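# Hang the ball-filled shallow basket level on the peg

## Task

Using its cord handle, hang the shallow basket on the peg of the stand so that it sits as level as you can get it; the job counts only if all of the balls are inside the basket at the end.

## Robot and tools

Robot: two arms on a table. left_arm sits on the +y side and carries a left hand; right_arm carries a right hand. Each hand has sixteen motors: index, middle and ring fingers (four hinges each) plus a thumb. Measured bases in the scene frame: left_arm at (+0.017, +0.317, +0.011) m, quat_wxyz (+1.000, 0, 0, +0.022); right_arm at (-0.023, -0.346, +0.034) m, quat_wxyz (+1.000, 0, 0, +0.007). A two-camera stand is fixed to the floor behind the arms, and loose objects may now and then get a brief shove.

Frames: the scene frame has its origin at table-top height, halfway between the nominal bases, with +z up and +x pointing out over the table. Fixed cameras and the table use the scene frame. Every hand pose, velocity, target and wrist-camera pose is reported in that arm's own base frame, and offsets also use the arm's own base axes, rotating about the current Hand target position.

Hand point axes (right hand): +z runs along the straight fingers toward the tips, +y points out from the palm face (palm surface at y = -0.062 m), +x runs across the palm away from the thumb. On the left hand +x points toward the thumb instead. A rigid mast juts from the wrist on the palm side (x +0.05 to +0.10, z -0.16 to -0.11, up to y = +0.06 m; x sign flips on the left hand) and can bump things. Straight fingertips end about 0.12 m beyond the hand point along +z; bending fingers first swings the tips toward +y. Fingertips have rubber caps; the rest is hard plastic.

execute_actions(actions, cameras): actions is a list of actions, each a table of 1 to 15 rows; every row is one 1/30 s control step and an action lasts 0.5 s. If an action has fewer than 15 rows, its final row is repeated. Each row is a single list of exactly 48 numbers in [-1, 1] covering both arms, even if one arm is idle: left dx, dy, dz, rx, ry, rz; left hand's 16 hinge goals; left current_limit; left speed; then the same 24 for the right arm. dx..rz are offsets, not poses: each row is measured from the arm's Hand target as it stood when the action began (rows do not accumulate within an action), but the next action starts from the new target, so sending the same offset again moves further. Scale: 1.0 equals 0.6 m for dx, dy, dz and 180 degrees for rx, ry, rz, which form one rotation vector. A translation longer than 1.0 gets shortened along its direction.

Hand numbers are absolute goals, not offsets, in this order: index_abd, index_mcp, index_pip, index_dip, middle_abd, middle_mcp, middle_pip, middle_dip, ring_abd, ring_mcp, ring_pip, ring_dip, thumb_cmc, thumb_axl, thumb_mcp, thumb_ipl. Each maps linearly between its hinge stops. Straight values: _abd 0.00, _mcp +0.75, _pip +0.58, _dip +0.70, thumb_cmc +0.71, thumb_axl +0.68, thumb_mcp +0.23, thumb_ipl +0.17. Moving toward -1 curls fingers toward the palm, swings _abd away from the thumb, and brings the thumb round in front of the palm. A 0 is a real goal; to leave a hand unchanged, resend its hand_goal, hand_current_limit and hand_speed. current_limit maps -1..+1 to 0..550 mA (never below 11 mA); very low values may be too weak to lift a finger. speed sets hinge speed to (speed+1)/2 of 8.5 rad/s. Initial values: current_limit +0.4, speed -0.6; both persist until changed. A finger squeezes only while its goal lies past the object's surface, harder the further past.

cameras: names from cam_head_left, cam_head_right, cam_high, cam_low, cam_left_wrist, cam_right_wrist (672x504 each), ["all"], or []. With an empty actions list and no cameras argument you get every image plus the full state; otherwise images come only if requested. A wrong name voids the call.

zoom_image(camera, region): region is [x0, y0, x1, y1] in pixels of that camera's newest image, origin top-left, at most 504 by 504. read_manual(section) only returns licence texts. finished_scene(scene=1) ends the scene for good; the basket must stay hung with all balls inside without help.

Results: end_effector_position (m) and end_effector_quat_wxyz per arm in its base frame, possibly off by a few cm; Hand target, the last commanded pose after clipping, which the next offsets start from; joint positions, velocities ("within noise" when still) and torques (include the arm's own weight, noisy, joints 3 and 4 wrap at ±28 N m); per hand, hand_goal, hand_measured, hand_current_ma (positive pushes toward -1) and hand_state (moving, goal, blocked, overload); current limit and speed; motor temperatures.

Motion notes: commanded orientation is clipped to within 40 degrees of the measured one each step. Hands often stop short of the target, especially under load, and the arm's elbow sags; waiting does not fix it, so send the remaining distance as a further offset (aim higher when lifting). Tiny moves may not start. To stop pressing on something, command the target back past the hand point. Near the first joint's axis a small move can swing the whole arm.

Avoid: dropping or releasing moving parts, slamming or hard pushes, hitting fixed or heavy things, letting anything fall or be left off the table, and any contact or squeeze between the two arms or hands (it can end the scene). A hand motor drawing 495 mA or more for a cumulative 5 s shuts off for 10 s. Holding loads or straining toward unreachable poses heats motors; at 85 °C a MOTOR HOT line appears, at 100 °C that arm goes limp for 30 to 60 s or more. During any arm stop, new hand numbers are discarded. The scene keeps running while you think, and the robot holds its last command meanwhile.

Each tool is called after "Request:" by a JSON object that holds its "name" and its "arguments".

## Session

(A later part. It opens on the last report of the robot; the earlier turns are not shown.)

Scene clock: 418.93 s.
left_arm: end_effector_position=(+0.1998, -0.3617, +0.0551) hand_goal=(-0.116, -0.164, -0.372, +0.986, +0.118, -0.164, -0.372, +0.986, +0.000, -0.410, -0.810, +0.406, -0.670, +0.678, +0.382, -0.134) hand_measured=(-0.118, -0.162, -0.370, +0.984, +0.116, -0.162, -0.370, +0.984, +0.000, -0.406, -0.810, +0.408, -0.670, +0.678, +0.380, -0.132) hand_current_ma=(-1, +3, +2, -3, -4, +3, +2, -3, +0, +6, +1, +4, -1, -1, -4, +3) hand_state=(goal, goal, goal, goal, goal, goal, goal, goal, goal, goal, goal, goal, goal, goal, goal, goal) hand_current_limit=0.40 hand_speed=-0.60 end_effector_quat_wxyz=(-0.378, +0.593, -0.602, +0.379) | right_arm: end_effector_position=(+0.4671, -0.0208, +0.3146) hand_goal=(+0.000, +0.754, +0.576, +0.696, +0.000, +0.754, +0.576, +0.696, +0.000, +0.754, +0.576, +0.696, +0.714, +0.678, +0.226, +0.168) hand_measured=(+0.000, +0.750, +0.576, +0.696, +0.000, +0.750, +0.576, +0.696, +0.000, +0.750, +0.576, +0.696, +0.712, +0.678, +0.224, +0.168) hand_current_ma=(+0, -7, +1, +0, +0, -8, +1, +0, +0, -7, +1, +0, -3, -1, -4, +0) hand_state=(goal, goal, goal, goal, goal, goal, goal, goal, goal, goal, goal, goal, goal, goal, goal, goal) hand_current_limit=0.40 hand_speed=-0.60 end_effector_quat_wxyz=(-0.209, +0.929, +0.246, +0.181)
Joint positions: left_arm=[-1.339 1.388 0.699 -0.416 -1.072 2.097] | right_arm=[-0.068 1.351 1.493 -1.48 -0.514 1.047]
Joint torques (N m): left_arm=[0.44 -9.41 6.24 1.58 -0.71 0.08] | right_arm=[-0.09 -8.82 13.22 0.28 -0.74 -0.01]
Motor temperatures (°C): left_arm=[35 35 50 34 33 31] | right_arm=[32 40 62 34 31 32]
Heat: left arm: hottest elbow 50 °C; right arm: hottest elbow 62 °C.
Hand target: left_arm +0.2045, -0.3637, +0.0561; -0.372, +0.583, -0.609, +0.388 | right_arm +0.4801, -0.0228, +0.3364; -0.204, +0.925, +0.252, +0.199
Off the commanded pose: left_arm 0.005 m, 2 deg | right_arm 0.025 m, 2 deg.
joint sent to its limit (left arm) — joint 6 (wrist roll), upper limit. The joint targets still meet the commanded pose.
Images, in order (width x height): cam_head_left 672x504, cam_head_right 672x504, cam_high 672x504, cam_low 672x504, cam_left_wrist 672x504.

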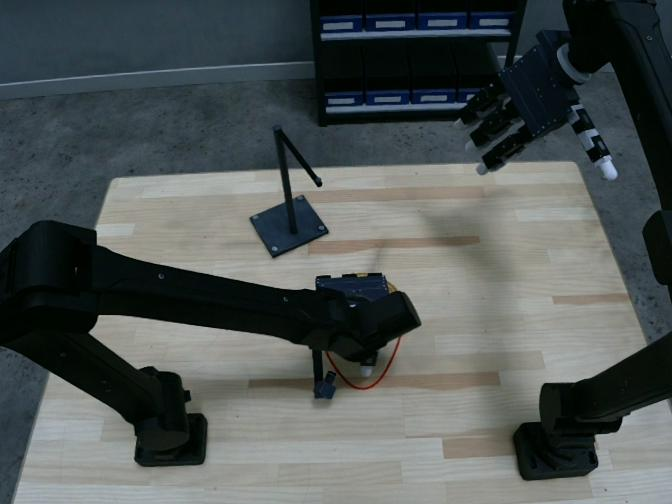

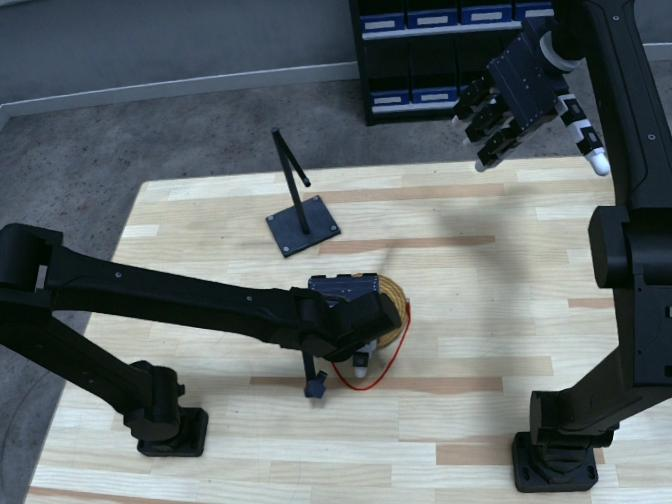

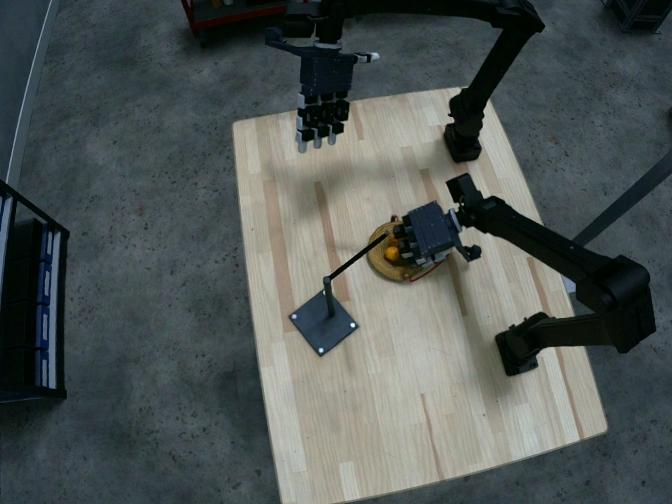

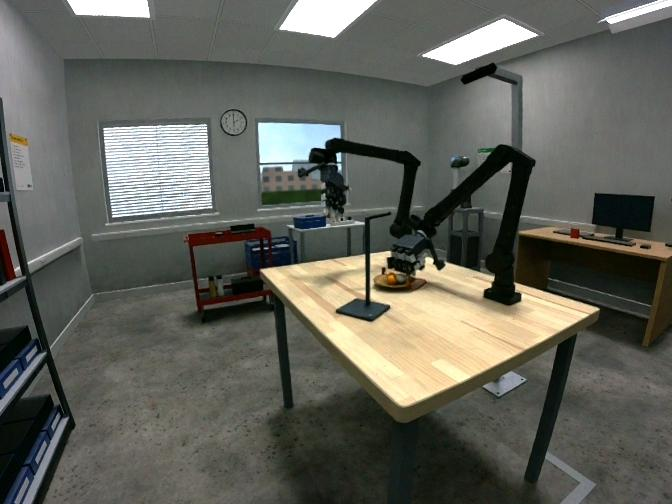

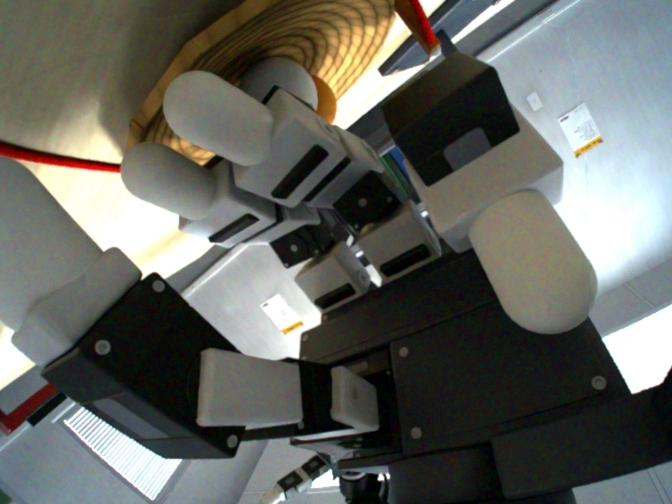

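Request:
{"name": "execute_actions", "arguments": {"actions": [[[-0.035,0.018,-0.03,0,0,0.0444,-0.117,-0.164,-0.372,0.986,0.117,-0.164,-0.372,0.986,0,-0.411,-0.81,0.406,-0.671,0.677,0.382,-0.135,0.4,-0.6,0,0,0,0,0,0,0,0.754,0.576,0.696,0,0.754,0.576,0.696,0,0.754,0.576,0.696,0.714,0.678,0.226,0.168,0.4,-0.6]],[[0,0,-0.03,0,0,0,-0.117,-0.164,-0.372,0.986,0.117,-0.164,-0.372,0.986,0,-0.411,-0.81,0.406,-0.671,0.677,0.382,-0.135,0.4,-0.6,0,0,0,0,0,0,0,0.754,0.576,0.696,0,0.754,0.576,0.696,0,0.754,0.576,0.696,0.714,0.678,0.226,0.168,0.4,-0.6]]], "cameras": ["cam_head_left", "cam_head_right", "cam_high", "cam_low", "cam_left_wrist"]}}

Request:
{"name": "zoom_image", "arguments": {"camera": "cam_head_right", "region": [300, 280, 420, 420]}}

Request:
{"name": "zoom_image", "arguments": {"camera": "cam_head_left", "region": [300, 280, 420, 420]}}

Request:
{"name": "zoom_image", "arguments": {"camera": "cam_low", "region": [360, 230, 460, 310]}}

Scene clock: 467.57 s.
left_arm: end_effector_position=(+0.1855, -0.3465, +0.0306) hand_goal=(-0.116, -0.164, -0.372, +0.986, +0.118, -0.164, -0.372, +0.986, +0.000, -0.410, -0.810, +0.406, -0.670, +0.678, +0.382, -0.134) hand_measured=(-0.118, -0.168, -0.380, +0.984, +0.112, -0.190, -0.388, +0.984, +0.000, -0.406, -0.810, +0.408, -0.670, +0.678, +0.380, -0.132) hand_current_ma=(-1, -5, -15, -4, -10, -73, -38, -3, +0, +6, +1, +4, -1, -1, -4, +3) hand_state=(goal, goal, goal, goal, goal, blocked, goal, goal, goal, goal, goal, goal, goal, goal, goal, goal) hand_current_limit=0.40 hand_speed=-0.60 end_effector_quat_wxyz=(-0.399, +0.626, -0.559, +0.370) | right_arm: end_effector_position=(+0.4671, -0.0208, +0.3146) hand_goal=(+0.000, +0.754, +0.576, +0.696, +0.000, +0.754, +0.576, +0.696, +0.000, +0.754, +0.576, +0.696, +0.714, +0.678, +0.226, +0.168) hand_measured=(+0.000, +0.750, +0.576, +0.696, +0.000, +0.750, +0.576, +0.696, +0.000, +0.750, +0.576, +0.696, +0.712, +0.678, +0.224, +0.168) hand_current_ma=(+0, -7, +1, +0, +0, -8, +1, +0, +0, -7, +1, +0, -3, -1, -4, +0) hand_state=(goal, goal, goal, goal, goal, goal, goal, goal, goal, goal, goal, goal, goal, goal, goal, goal) hand_current_limit=0.40 hand_speed=-0.60 end_effector_quat_wxyz=(-0.209, +0.929, +0.246, +0.181)
Joint positions: left_arm=[-1.393 1.463 0.703 -0.625 -1.144 1.755] | right_arm=[-0.068 1.351 1.493 -1.48 -0.514 1.047]
Joint torques (N m): left_arm=[-0.79 -6.48 6.57 0.7 -0.22 -0.02] | right_arm=[0.21 -8.94 13.16 0.29 -0.73 -0.02]
Motor temperatures (°C): left_arm=[34 36 49 34 33 31] | right_arm=[32 40 63 34 32 32]
Heat: left arm: hottest elbow 49 °C; right arm: hottest elbow 63 °C.
Hand target: left_arm +0.1835, -0.3528, +0.0200; -0.399, +0.624, -0.567, +0.362 | right_arm +0.4801, -0.0228, +0.3364; -0.204, +0.925, +0.252, +0.199
Off the commanded pose: left_arm 0.012 m, 1 deg | right_arm 0.025 m, 2 deg.
Images, in order (width x height): cam_head_left 672x504, cam_head_right 672x504, cam_high 672x504, cam_low 672x504, cam_left_wrist 672x504.

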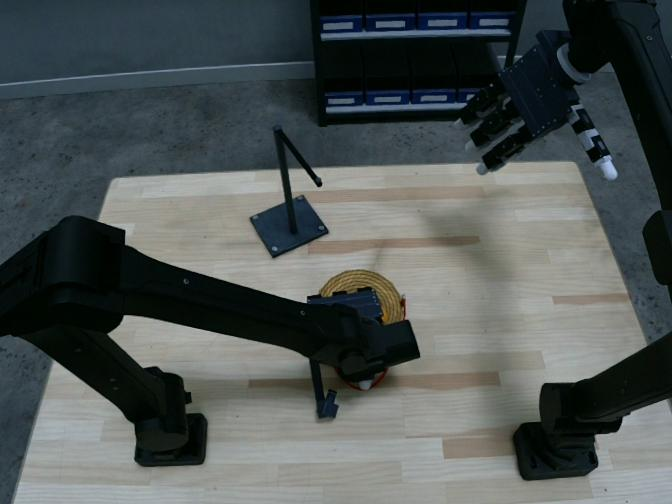

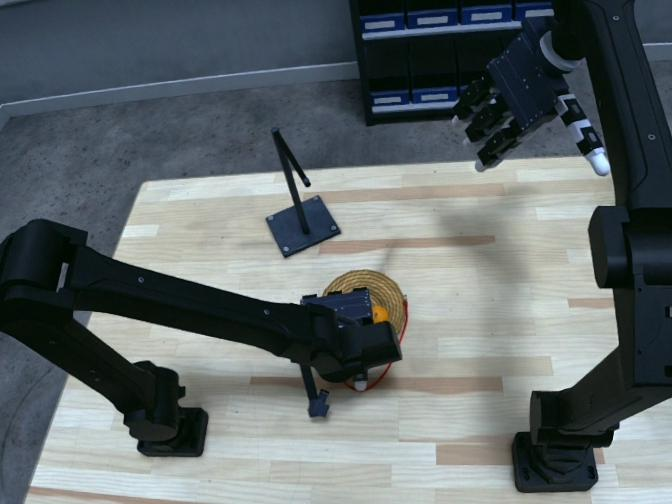

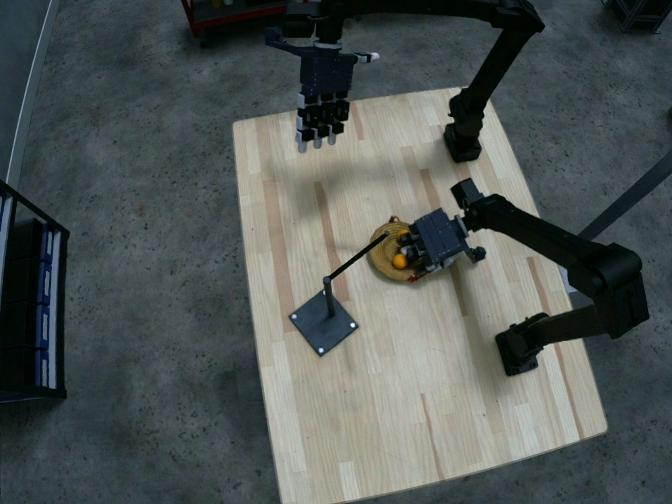

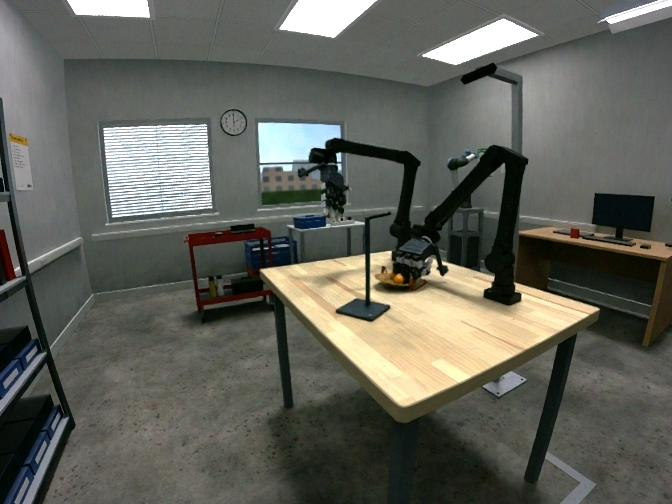

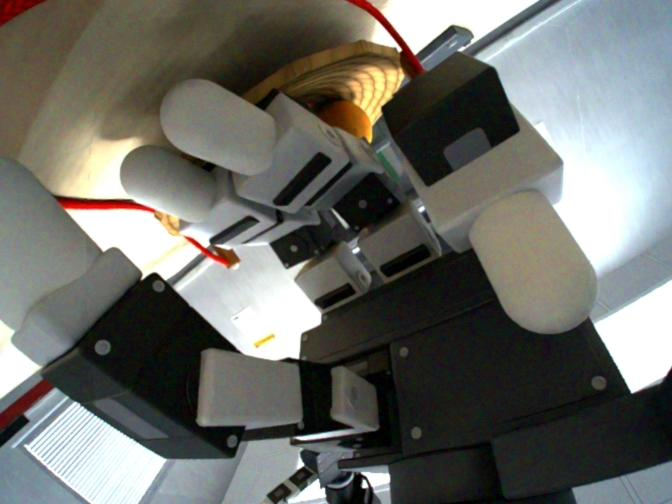

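Scaled by 3.600 from the camera's 672x504 image, which has a finer 960x720 frame.

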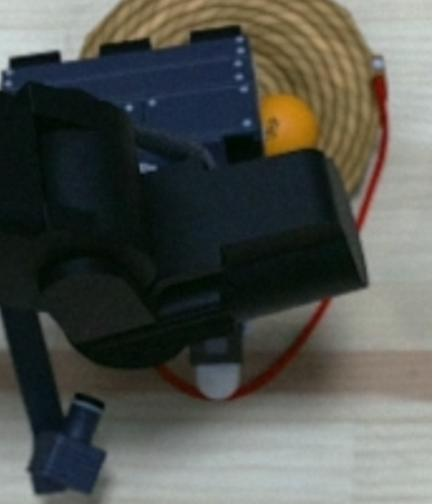

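Scaled by 3.600 from the camera's 672x504 image, which has a finer 960x720 frame.

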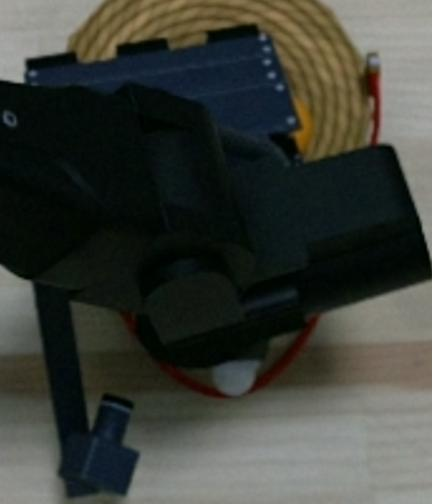

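Scaled by 5.040 from the camera's 672x504 image, which has a finer 960x720 frame.

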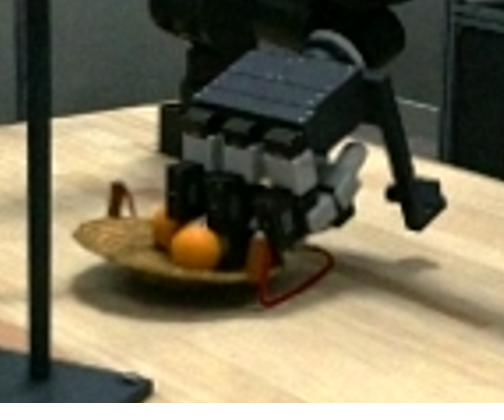

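Request:
{"name": "execute_actions", "arguments": {"actions": [[[0,0,0.07,0,0,0,-0.117,-0.164,-0.372,0.986,0.117,-0.164,-0.372,0.986,0,-0.507,-0.708,0.406,-0.671,0.677,0.382,-0.135,0.4,-0.6,0,0,0,0,0,0,0,0.754,0.576,0.696,0,0.754,0.576,0.696,0,0.754,0.576,0.696,0.714,0.678,0.226,0.168,0.4,-0.6]],[[0,0,0.05,0.0053,-0.0553,0,-0.117,-0.479,0.08,0.913,0.117,-0.479,0.08,0.913,0,-0.507,-0.708,0.406,-0.671,0.677,0.539,-0.178,0.4,-0.6,0,0,0,0,0,0,0,0.754,0.576,0.696,0,0.754,0.576,0.696,0,0.754,0.576,0.696,0.714,0.678,0.226,0.168,0.4,-0.6]]], "cameras": ["cam_head_left", "cam_head_right", "cam_high", "cam_low", "cam_left_wrist"]}}

Request:
{"name": "zoom_image", "arguments": {"camera": "cam_head_right", "region": [300, 280, 420, 420]}}

Request:
{"name": "zoom_image", "arguments": {"camera": "cam_head_left", "region": [300, 280, 420, 420]}}

Request:
{"name": "zoom_image", "arguments": {"camera": "cam_low", "region": [340, 200, 460, 310]}}

Scene clock: 537.17 s.
left_arm: end_effector_position=(+0.1828, -0.3312, +0.0754) hand_goal=(-0.116, -0.478, +0.080, +0.914, +0.118, -0.478, +0.080, +0.914, +0.000, -0.506, -0.708, +0.406, -0.670, +0.678, +0.540, -0.178) hand_measured=(-0.102, -0.472, +0.078, +0.916, +0.102, -0.472, +0.078, +0.916, +0.000, -0.498, -0.708, +0.408, -0.670, +0.678, +0.534, -0.176) hand_current_ma=(+27, +14, -1, +4, -30, +13, -3, +3, +0, +19, +0, +4, +0, -1, -19, +4) hand_state=(goal, goal, goal, goal, goal, goal, goal, goal, goal, goal, goal, goal, goal, goal, goal, goal) hand_current_limit=0.40 hand_speed=-0.60 end_effector_quat_wxyz=(-0.463, +0.578, -0.545, +0.394) | right_arm: end_effector_position=(+0.4671, -0.0208, +0.3146) hand_goal=(+0.000, +0.754, +0.576, +0.696, +0.000, +0.754, +0.576, +0.696, +0.000, +0.754, +0.576, +0.696, +0.714, +0.678, +0.226, +0.168) hand_measured=(+0.000, +0.750, +0.576, +0.696, +0.000, +0.750, +0.576, +0.696, +0.000, +0.750, +0.576, +0.696, +0.712, +0.678, +0.224, +0.168) hand_current_ma=(+0, -7, +1, +0, +0, -8, +1, +0, +0, -7, +1, +0, -3, -1, -4, +0) hand_state=(goal, goal, goal, goal, goal, goal, goal, goal, goal, goal, goal, goal, goal, goal, goal, goal) hand_current_limit=0.40 hand_speed=-0.60 end_effector_quat_wxyz=(-0.209, +0.929, +0.246, +0.181)
Joint positions: left_arm=[-1.459 1.417 0.747 -0.893 -1.306 1.63] | right_arm=[-0.068 1.351 1.493 -1.48 -0.514 1.047]
Joint torques (N m): left_arm=[-0.79 -9.7 9.11 -0.39 -0.97 -0.13] | right_arm=[-0.09 -8.94 13.11 0.24 -0.74 -0.02]
Motor temperatures (°C): left_arm=[34 35 47 34 33 31] | right_arm=[32 40 65 34 32 32]
Heat: left arm: hottest elbow 47 °C; right arm: hottest elbow 65 °C.
Hand target: left_arm +0.1835, -0.3527, +0.0920; -0.451, +0.587, -0.533, +0.409 | right_arm +0.4801, -0.0228, +0.3364; -0.204, +0.925, +0.252, +0.199
Off the commanded pose: left_arm 0.027 m, 3 deg | right_arm 0.025 m, 2 deg.
Images, in order (width x height): cam_head_left 672x504, cam_head_right 672x504, cam_high 672x504, cam_low 672x504, cam_left_wrist 672x504.

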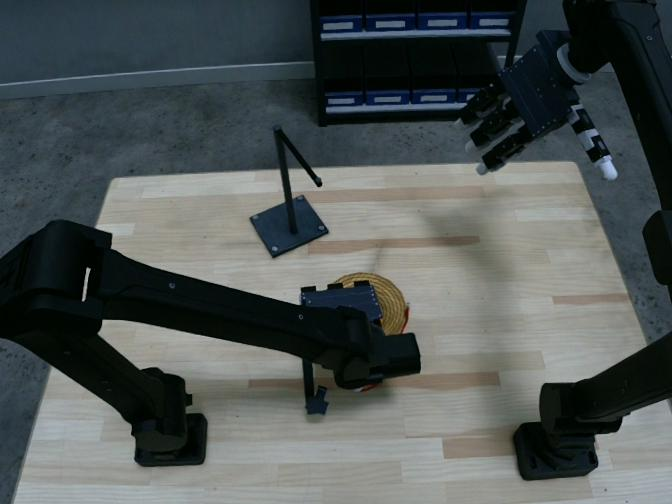

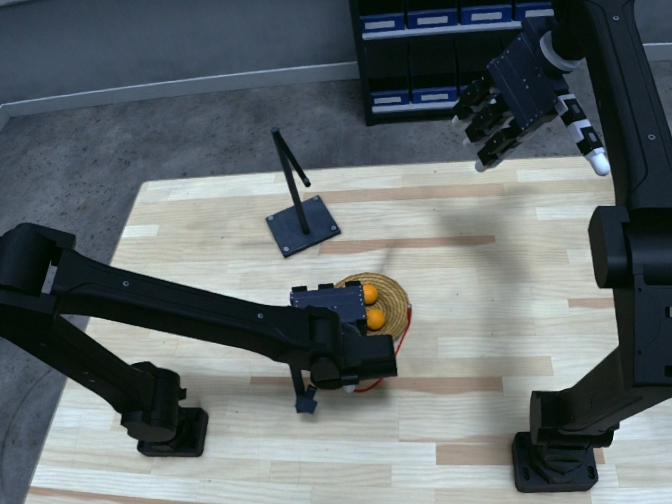

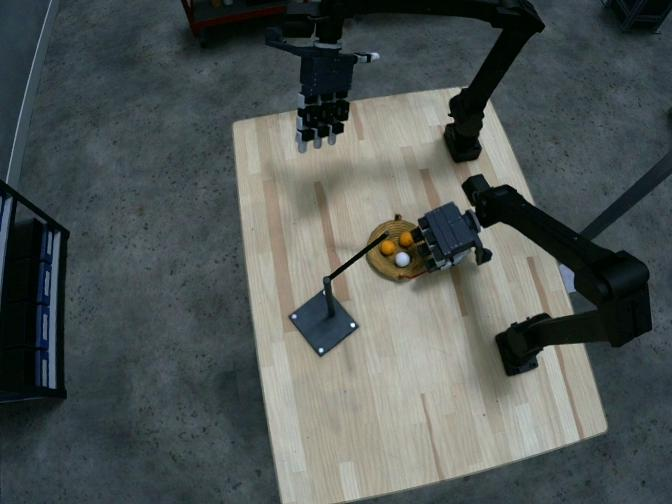

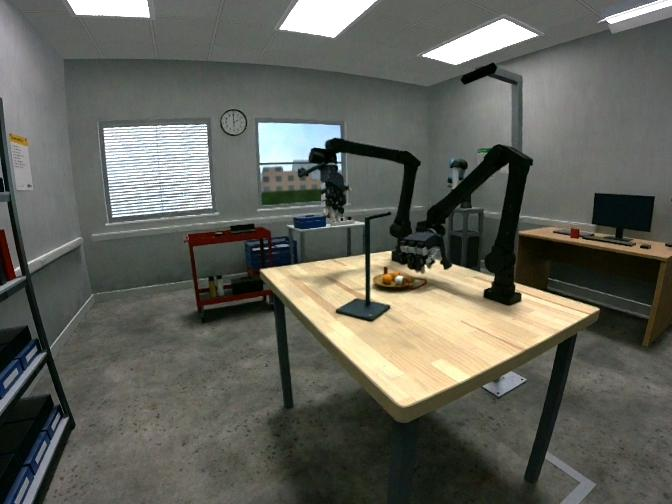

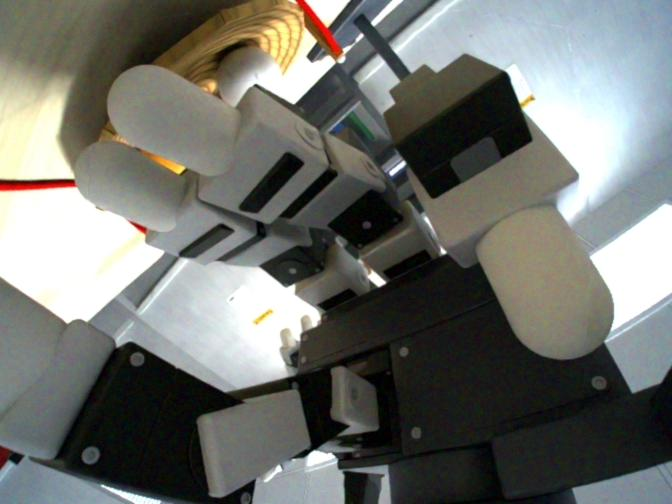

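Scaled by 3.600 from the camera's 672x504 image, which has a finer 960x720 frame.

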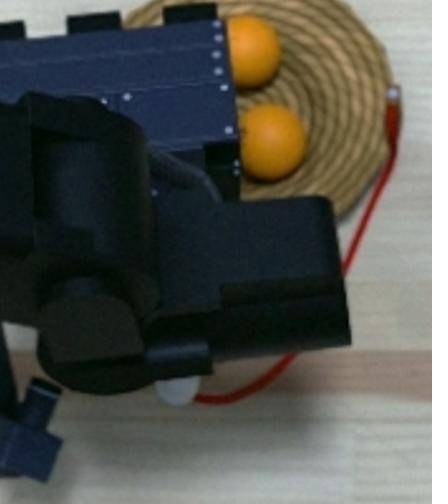

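Scaled by 3.600 from the camera's 672x504 image, which has a finer 960x720 frame.

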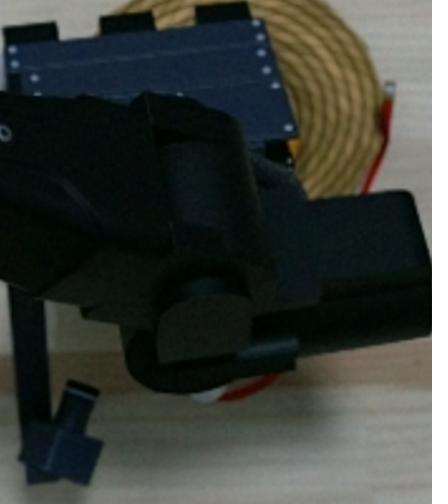

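Scaled by 4.200 from the camera's 672x504 image, which has a finer 960x720 frame.

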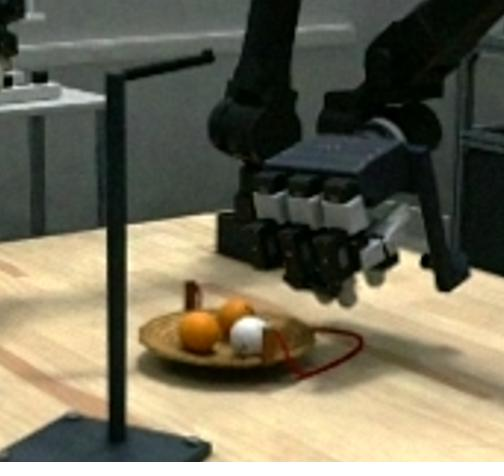

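Request:
{"name": "execute_actions", "arguments": {"actions": [[[0.006,-0.01,-0.05,0,0,0,-0.117,-0.479,0.08,0.913,0.117,-0.479,0.08,0.913,0,-0.507,-0.708,0.406,-0.671,0.677,0.539,-0.178,0.4,-0.6,0,0,0,0,0,0,0,0.754,0.576,0.696,0,0.754,0.576,0.696,0,0.754,0.576,0.696,0.714,0.678,0.226,0.168,0.4,-0.6]]], "cameras": ["cam_head_left", "cam_head_right"]}}

Request:
{"name": "zoom_image", "arguments": {"camera": "cam_head_right", "region": [300, 280, 420, 420]}}

Request:
{"name": "zoom_image", "arguments": {"camera": "cam_head_left", "region": [300, 280, 420, 420]}}

Scene clock: 557.80 s.
left_arm: end_effector_position=(+0.1846, -0.3443, +0.0545) hand_goal=(-0.116, -0.478, +0.080, +0.914, +0.118, -0.478, +0.080, +0.914, +0.000, -0.506, -0.708, +0.406, -0.670, +0.678, +0.540, -0.178) hand_measured=(-0.102, -0.472, +0.078, +0.916, +0.102, -0.472, +0.078, +0.916, +0.000, -0.498, -0.708, +0.408, -0.670, +0.678, +0.534, -0.176) hand_current_ma=(+27, +14, -1, +4, -31, +13, -3, +3, +0, +19, +0, +4, +0, -1, -19, +4) hand_state=(goal, goal, goal, goal, goal, goal, goal, goal, goal, goal, goal, goal, goal, goal, goal, goal) hand_current_limit=0.40 hand_speed=-0.60 end_effector_quat_wxyz=(-0.459, +0.581, -0.540, +0.400) | right_arm: end_effector_position=(+0.4671, -0.0208, +0.3146) hand_goal=(+0.000, +0.754, +0.576, +0.696, +0.000, +0.754, +0.576, +0.696, +0.000, +0.754, +0.576, +0.696, +0.714, +0.678, +0.226, +0.168) hand_measured=(+0.000, +0.750, +0.576, +0.696, +0.000, +0.750, +0.576, +0.696, +0.000, +0.750, +0.576, +0.696, +0.712, +0.678, +0.224, +0.168) hand_current_ma=(+0, -7, +1, +0, +0, -8, +1, +0, +0, -7, +1, +0, -3, -1, -4, +0) hand_state=(goal, goal, goal, goal, goal, goal, goal, goal, goal, goal, goal, goal, goal, goal, goal, goal) hand_current_limit=0.40 hand_speed=-0.60 end_effector_quat_wxyz=(-0.209, +0.929, +0.246, +0.181)
Joint positions: left_arm=[-1.459 1.487 0.748 -0.807 -1.308 1.628] | right_arm=[-0.068 1.351 1.493 -1.48 -0.514 1.047]
Joint torques (N m): left_arm=[-0.38 -9.64 7.39 0.49 -0.94 0.07] | right_arm=[0.09 -8.82 13.18 0.29 -0.74 0]
Motor temperatures (°C): left_arm=[34 35 48 34 34 31] | right_arm=[32 39 65 34 32 32]
Heat: left arm: hottest elbow 48 °C; right arm: hottest elbow 65 °C.
Hand target: left_arm +0.1871, -0.3588, +0.0621; -0.451, +0.587, -0.533, +0.410 | right_arm +0.4801, -0.0228, +0.3364; -0.204, +0.925, +0.252, +0.199
Off the commanded pose: left_arm 0.016 m, 2 deg | right_arm 0.025 m, 2 deg.
Images, in order (width x height): cam_head_left 672x504, cam_head_right 672x504.

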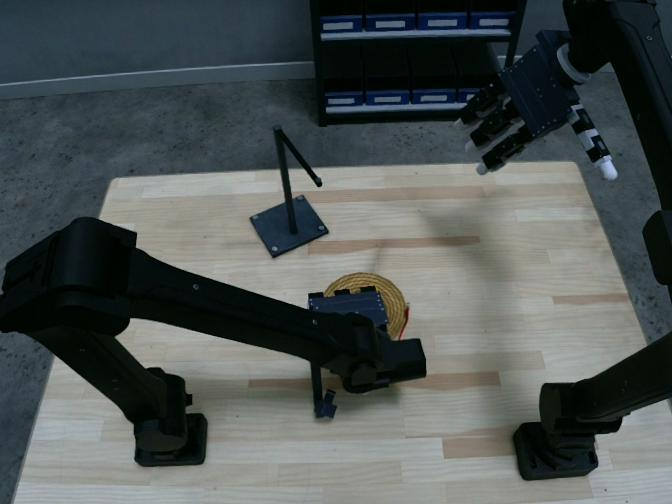

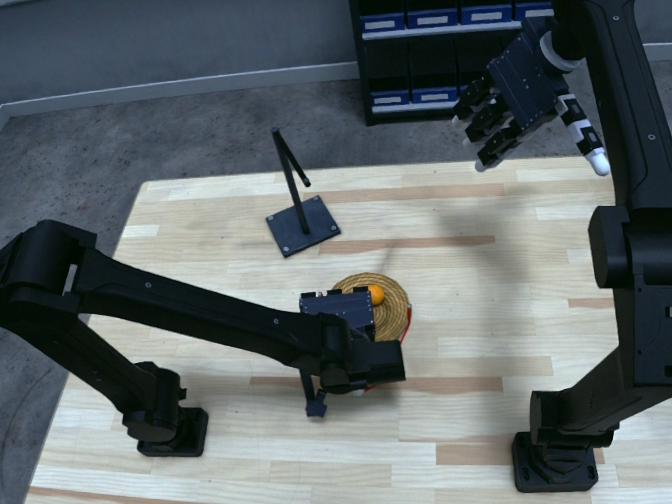

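Scaled by 3.600 from the camera's 672x504 image, which has a finer 960x720 frame.

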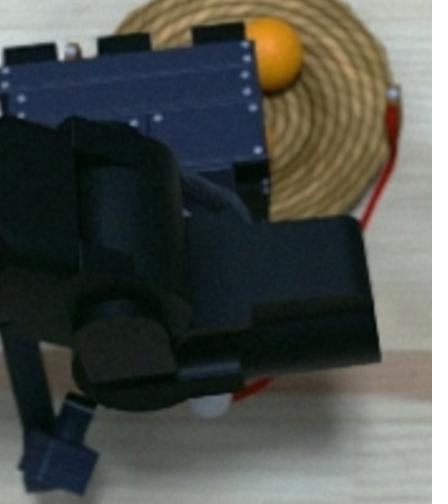

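Scaled by 3.600 from the camera's 672x504 image, which has a finer 960x720 frame.

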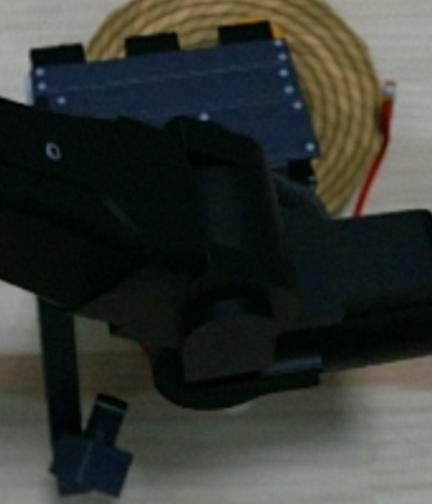

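Request:
{"name": "execute_actions", "arguments": {"actions": [[[0.004,-0.01,-0.04,0,0,0,-0.117,-0.479,0.08,0.913,0.117,-0.479,0.08,0.913,0,-0.507,-0.708,0.406,-0.671,0.677,0.539,-0.178,0.4,-0.6,0,0,0,0,0,0,0,0.754,0.576,0.696,0,0.754,0.576,0.696,0,0.754,0.576,0.696,0.714,0.678,0.226,0.168,0.4,-0.6]]], "cameras": ["cam_head_left", "cam_head_right", "cam_low", "cam_left_wrist"]}}

Request:
{"name": "zoom_image", "arguments": {"camera": "cam_head_right", "region": [300, 280, 420, 420]}}

Request:
{"name": "zoom_image", "arguments": {"camera": "cam_low", "region": [360, 230, 460, 310]}}

Scene clock: 567.33 s.
left_arm: end_effector_position=(+0.1872, -0.3566, +0.0381) hand_goal=(-0.116, -0.478, +0.080, +0.914, +0.118, -0.478, +0.080, +0.914, +0.000, -0.506, -0.708, +0.406, -0.670, +0.678, +0.540, -0.178) hand_measured=(-0.102, -0.474, +0.078, +0.916, +0.102, -0.476, +0.078, +0.916, +0.000, -0.498, -0.708, +0.408, -0.670, +0.678, +0.534, -0.176) hand_current_ma=(+27, +6, -1, +2, -32, +3, -3, +3, +0, +19, +0, +4, +0, -1, -19, +4) hand_state=(goal, goal, goal, goal, goal, goal, goal, goal, goal, goal, goal, goal, goal, goal, goal, goal) hand_current_limit=0.40 hand_speed=-0.60 end_effector_quat_wxyz=(-0.455, +0.583, -0.533, +0.410) | right_arm: end_effector_position=(+0.4671, -0.0208, +0.3146) hand_goal=(+0.000, +0.754, +0.576, +0.696, +0.000, +0.754, +0.576, +0.696, +0.000, +0.754, +0.576, +0.696, +0.714, +0.678, +0.226, +0.168) hand_measured=(+0.000, +0.750, +0.576, +0.696, +0.000, +0.750, +0.576, +0.696, +0.000, +0.750, +0.576, +0.696, +0.712, +0.678, +0.224, +0.168) hand_current_ma=(+0, -7, +1, +0, +0, -8, +1, +0, +0, -7, +1, +0, -3, -1, -4, +0) hand_state=(goal, goal, goal, goal, goal, goal, goal, goal, goal, goal, goal, goal, goal, goal, goal, goal) hand_current_limit=0.40 hand_speed=-0.60 end_effector_quat_wxyz=(-0.209, +0.929, +0.246, +0.181)
Joint positions: left_arm=[-1.459 1.544 0.748 -0.716 -1.318 1.639] | right_arm=[-0.068 1.351 1.493 -1.48 -0.514 1.047]
Joint torques (N m): left_arm=[0.44 -9.58 6.45 0.79 -0.54 0.13] | right_arm=[0.15 -8.94 13.12 0.31 -0.75 -0.01]
Motor temperatures (°C): left_arm=[34 35 48 34 34 31] | right_arm=[32 39 65 34 32 32]
Heat: left arm: hottest elbow 48 °C; right arm: hottest elbow 65 °C.
Hand target: left_arm +0.1895, -0.3648, +0.0380; -0.451, +0.587, -0.533, +0.409 | right_arm +0.4801, -0.0228, +0.3364; -0.204, +0.925, +0.252, +0.199
Off the commanded pose: left_arm 0.008 m, 1 deg | right_arm 0.025 m, 2 deg.
Images, in order (width x height): cam_head_left 672x504, cam_head_right 672x504, cam_low 672x504, cam_left_wrist 672x504.

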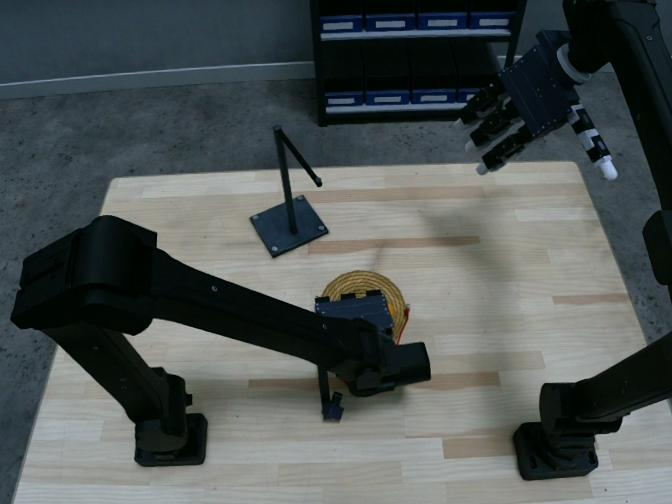

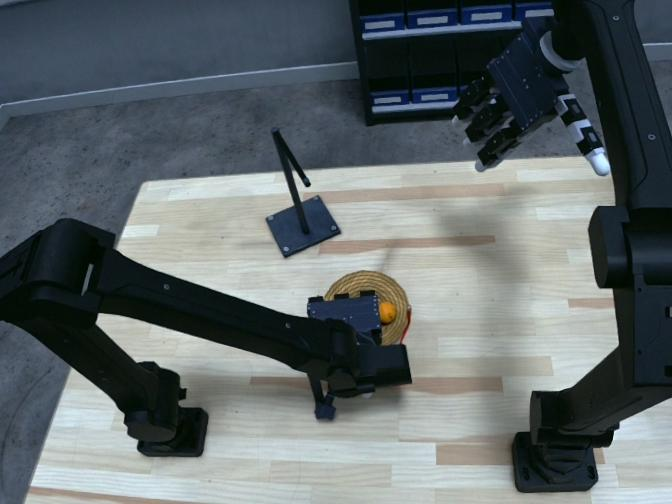

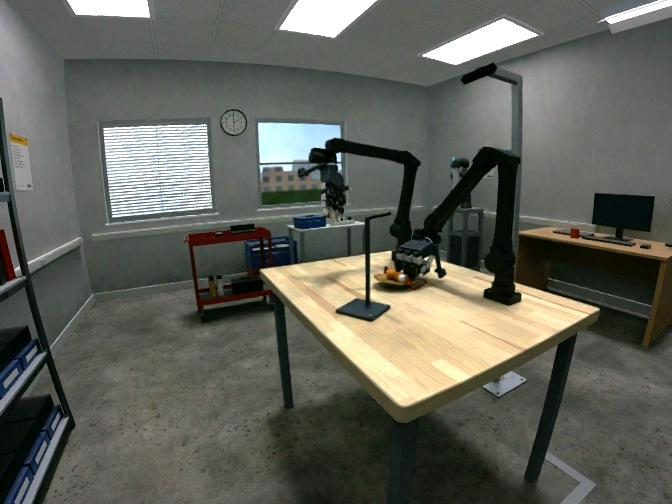

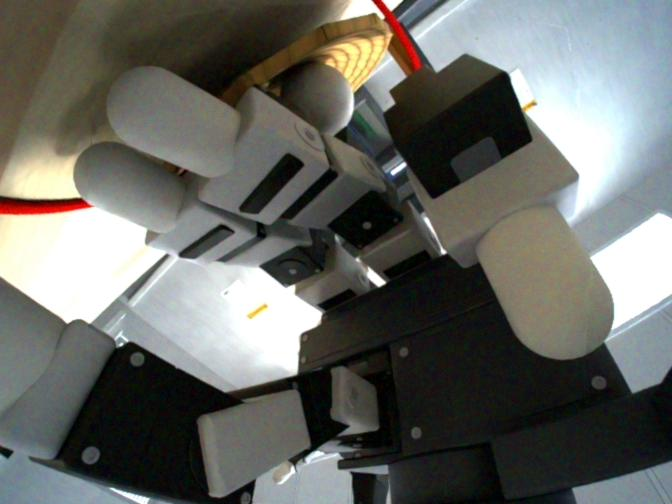

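Scaled by 3.600 from the camera's 672x504 image, which has a finer 960x720 frame.

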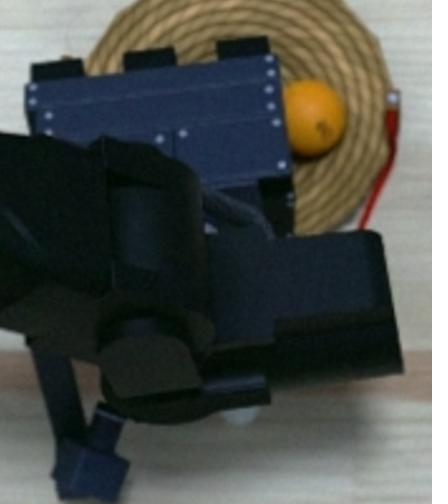

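Scaled by 5.040 from the camera's 672x504 image, which has a finer 960x720 frame.

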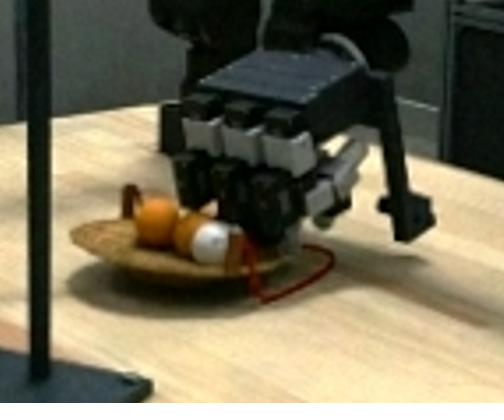

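Request:
{"name": "execute_actions", "arguments": {"actions": [[[0,0,0.06,0,0,0,-0.117,-0.479,0.08,0.913,0.117,-0.479,0.08,0.913,0,-0.507,-0.708,0.406,-0.671,0.677,0.539,-0.178,0.4,-0.6,0,0,0,0,0,0,0,0.754,0.576,0.696,0,0.754,0.576,0.696,0,0.754,0.576,0.696,0.714,0.678,0.226,0.168,0.4,-0.6]],[[-0.038,0.005,0.01,0,0,0,-0.1,-0.589,0.577,0.696,0.1,-0.589,0.577,0.696,0,-0.507,-0.708,0.406,-0.671,0.677,0.539,0.005,0.4,-0.6,0,0,0,0,0,0,0,0.754,0.576,0.696,0,0.754,0.576,0.696,0,0.754,0.576,0.696,0.714,0.678,0.226,0.168,0.4,-0.6]]], "cameras": ["cam_head_left", "cam_head_right", "cam_high", "cam_low", "cam_left_wrist"]}}

Request:
{"name": "zoom_image", "arguments": {"camera": "cam_head_right", "region": [300, 280, 420, 420]}}

Request:
{"name": "zoom_image", "arguments": {"camera": "cam_low", "region": [340, 200, 460, 310]}}

Scene clock: 612.40 s.
left_arm: end_effector_position=(+0.1682, -0.3408, +0.0671) hand_goal=(-0.100, -0.588, +0.578, +0.696, +0.100, -0.588, +0.578, +0.696, +0.000, -0.506, -0.708, +0.406, -0.670, +0.678, +0.540, +0.006) hand_measured=(-0.094, -0.580, +0.576, +0.698, +0.094, -0.580, +0.576, +0.698, +0.000, -0.498, -0.708, +0.408, -0.670, +0.678, +0.534, +0.002) hand_current_ma=(+11, +17, -2, +4, -11, +16, -4, +4, +0, +18, +0, +4, +0, -1, -19, -7) hand_state=(goal, goal, goal, goal, goal, goal, goal, goal, goal, goal, goal, goal, goal, goal, goal, goal) hand_current_limit=0.40 hand_speed=-0.60 end_effector_quat_wxyz=(-0.462, +0.579, -0.543, +0.396) | right_arm: end_effector_position=(+0.4671, -0.0208, +0.3146) hand_goal=(+0.000, +0.754, +0.576, +0.696, +0.000, +0.754, +0.576, +0.696, +0.000, +0.754, +0.576, +0.696, +0.714, +0.678, +0.226, +0.168) hand_measured=(+0.000, +0.750, +0.576, +0.696, +0.000, +0.750, +0.576, +0.696, +0.000, +0.750, +0.576, +0.696, +0.712, +0.678, +0.224, +0.168) hand_current_ma=(+0, -7, +1, +0, +0, -8, +1, +0, +0, -7, +1, +0, -3, -1, -4, +0) hand_state=(goal, goal, goal, goal, goal, goal, goal, goal, goal, goal, goal, goal, goal, goal, goal, goal) hand_current_limit=0.40 hand_speed=-0.60 end_effector_quat_wxyz=(-0.209, +0.929, +0.246, +0.181)
Joint positions: left_arm=[-1.505 1.486 0.788 -1.03 -1.305 1.452] | right_arm=[-0.068 1.351 1.493 -1.48 -0.514 1.047]
Joint torques (N m): left_arm=[-1.26 -10.05 8.61 -0.57 -0.86 -0.13] | right_arm=[0.21 -9.17 13.14 0.35 -0.75 -0.02]
Motor temperatures (°C): left_arm=[34 35 47 34 33 31] | right_arm=[32 39 66 33 32 32]
Heat: left arm: hottest elbow 47 °C; right arm: hottest elbow 66 °C.
Hand target: left_arm +0.1667, -0.3617, +0.0801; -0.451, +0.587, -0.533, +0.410 | right_arm +0.4801, -0.0228, +0.3364; -0.204, +0.925, +0.252, +0.199
Off the commanded pose: left_arm 0.025 m, 2 deg | right_arm 0.025 m, 2 deg.
Images, in order (width x height): cam_head_left 672x504, cam_head_right 672x504, cam_high 672x504, cam_low 672x504, cam_left_wrist 672x504.

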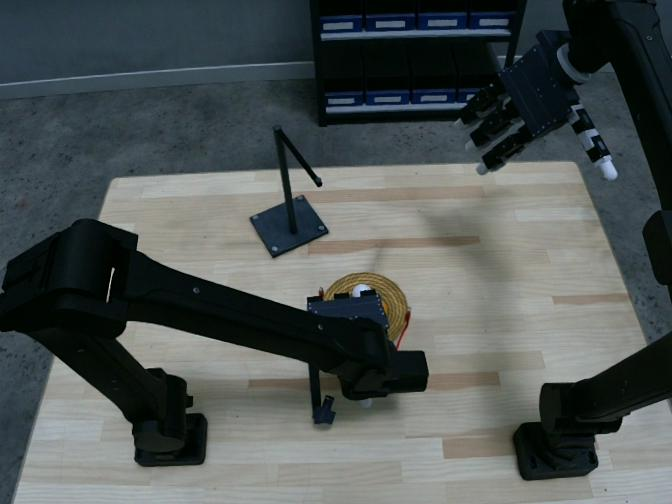

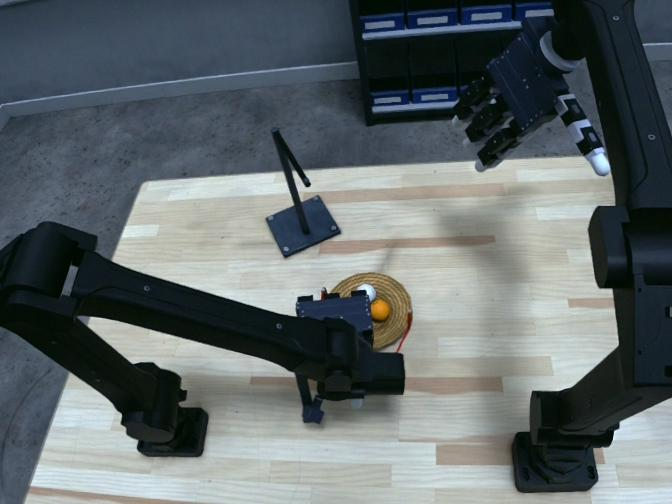

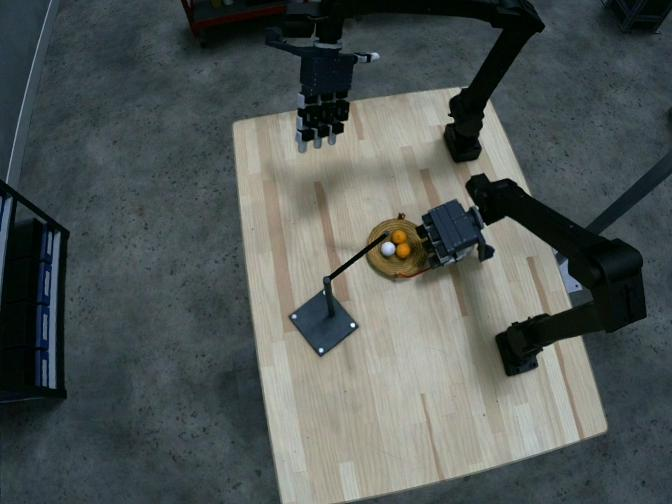

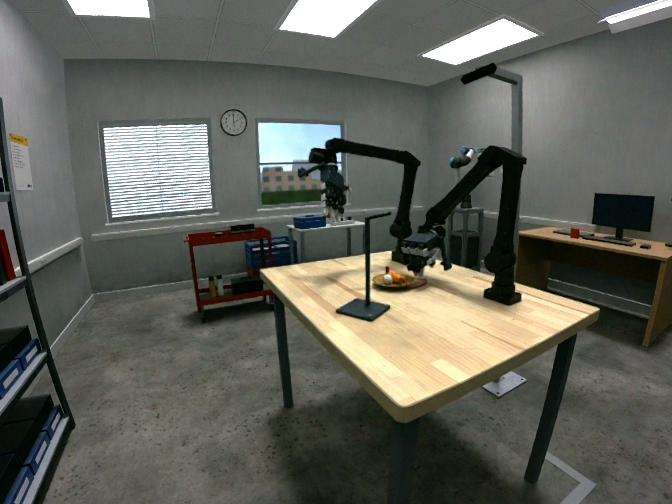

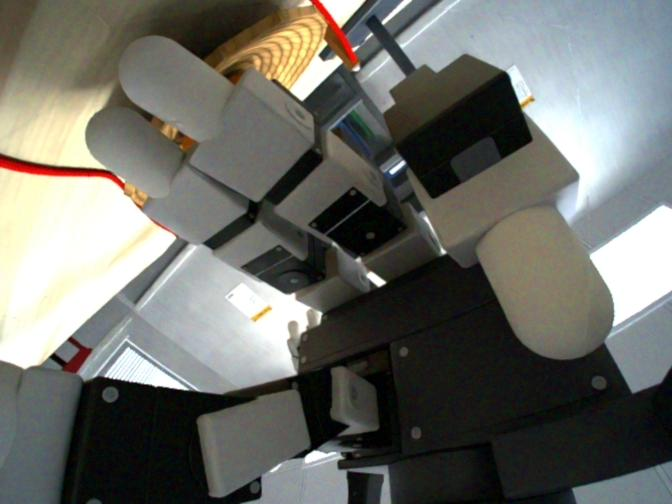

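Scaled by 3.600 from the camera's 672x504 image, which has a finer 960x720 frame.

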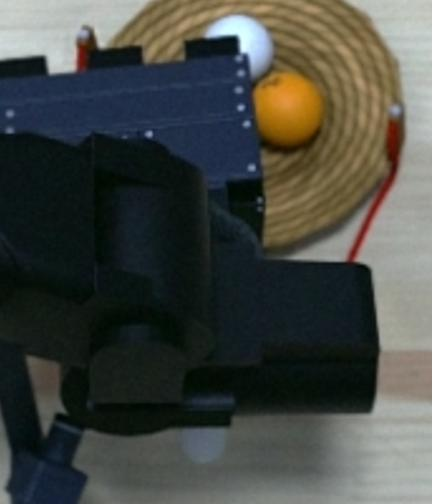

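Scaled by 4.200 from the camera's 672x504 image, which has a finer 960x720 frame.

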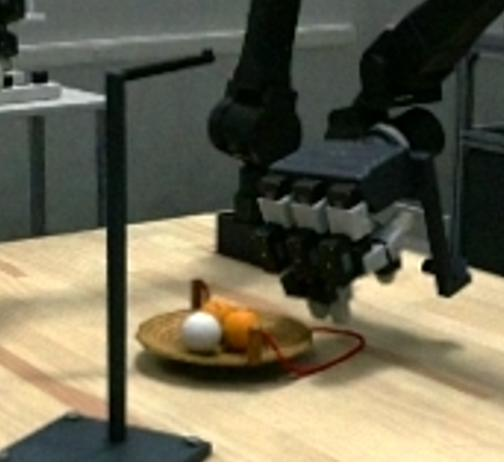

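Request:
{"name": "zoom_image", "arguments": {"camera": "cam_high", "region": [360, 190, 500, 300]}}

Request:
{"name": "zoom_image", "arguments": {"camera": "cam_head_left", "region": [300, 260, 440, 420]}}

Scaled by 3.600 from the camera's 672x504 image, which has a finer 960x720 frame.

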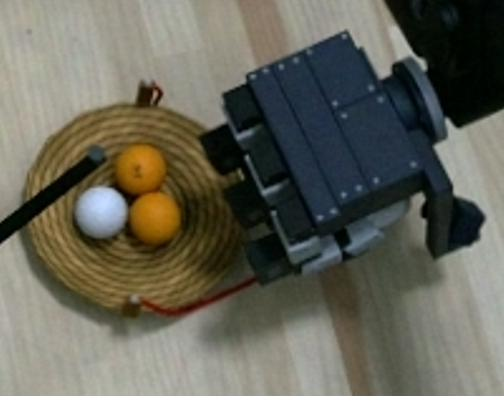

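Scaled by 3.150 from the camera's 672x504 image, which has a finer 960x720 frame.

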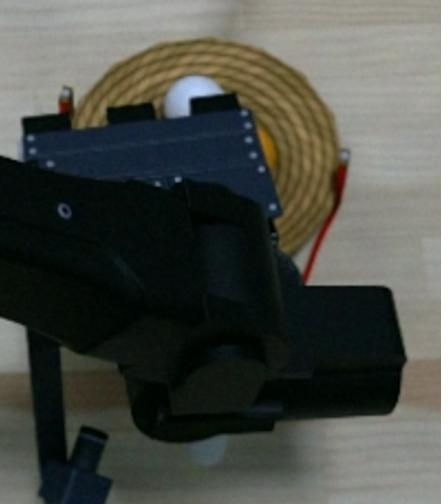

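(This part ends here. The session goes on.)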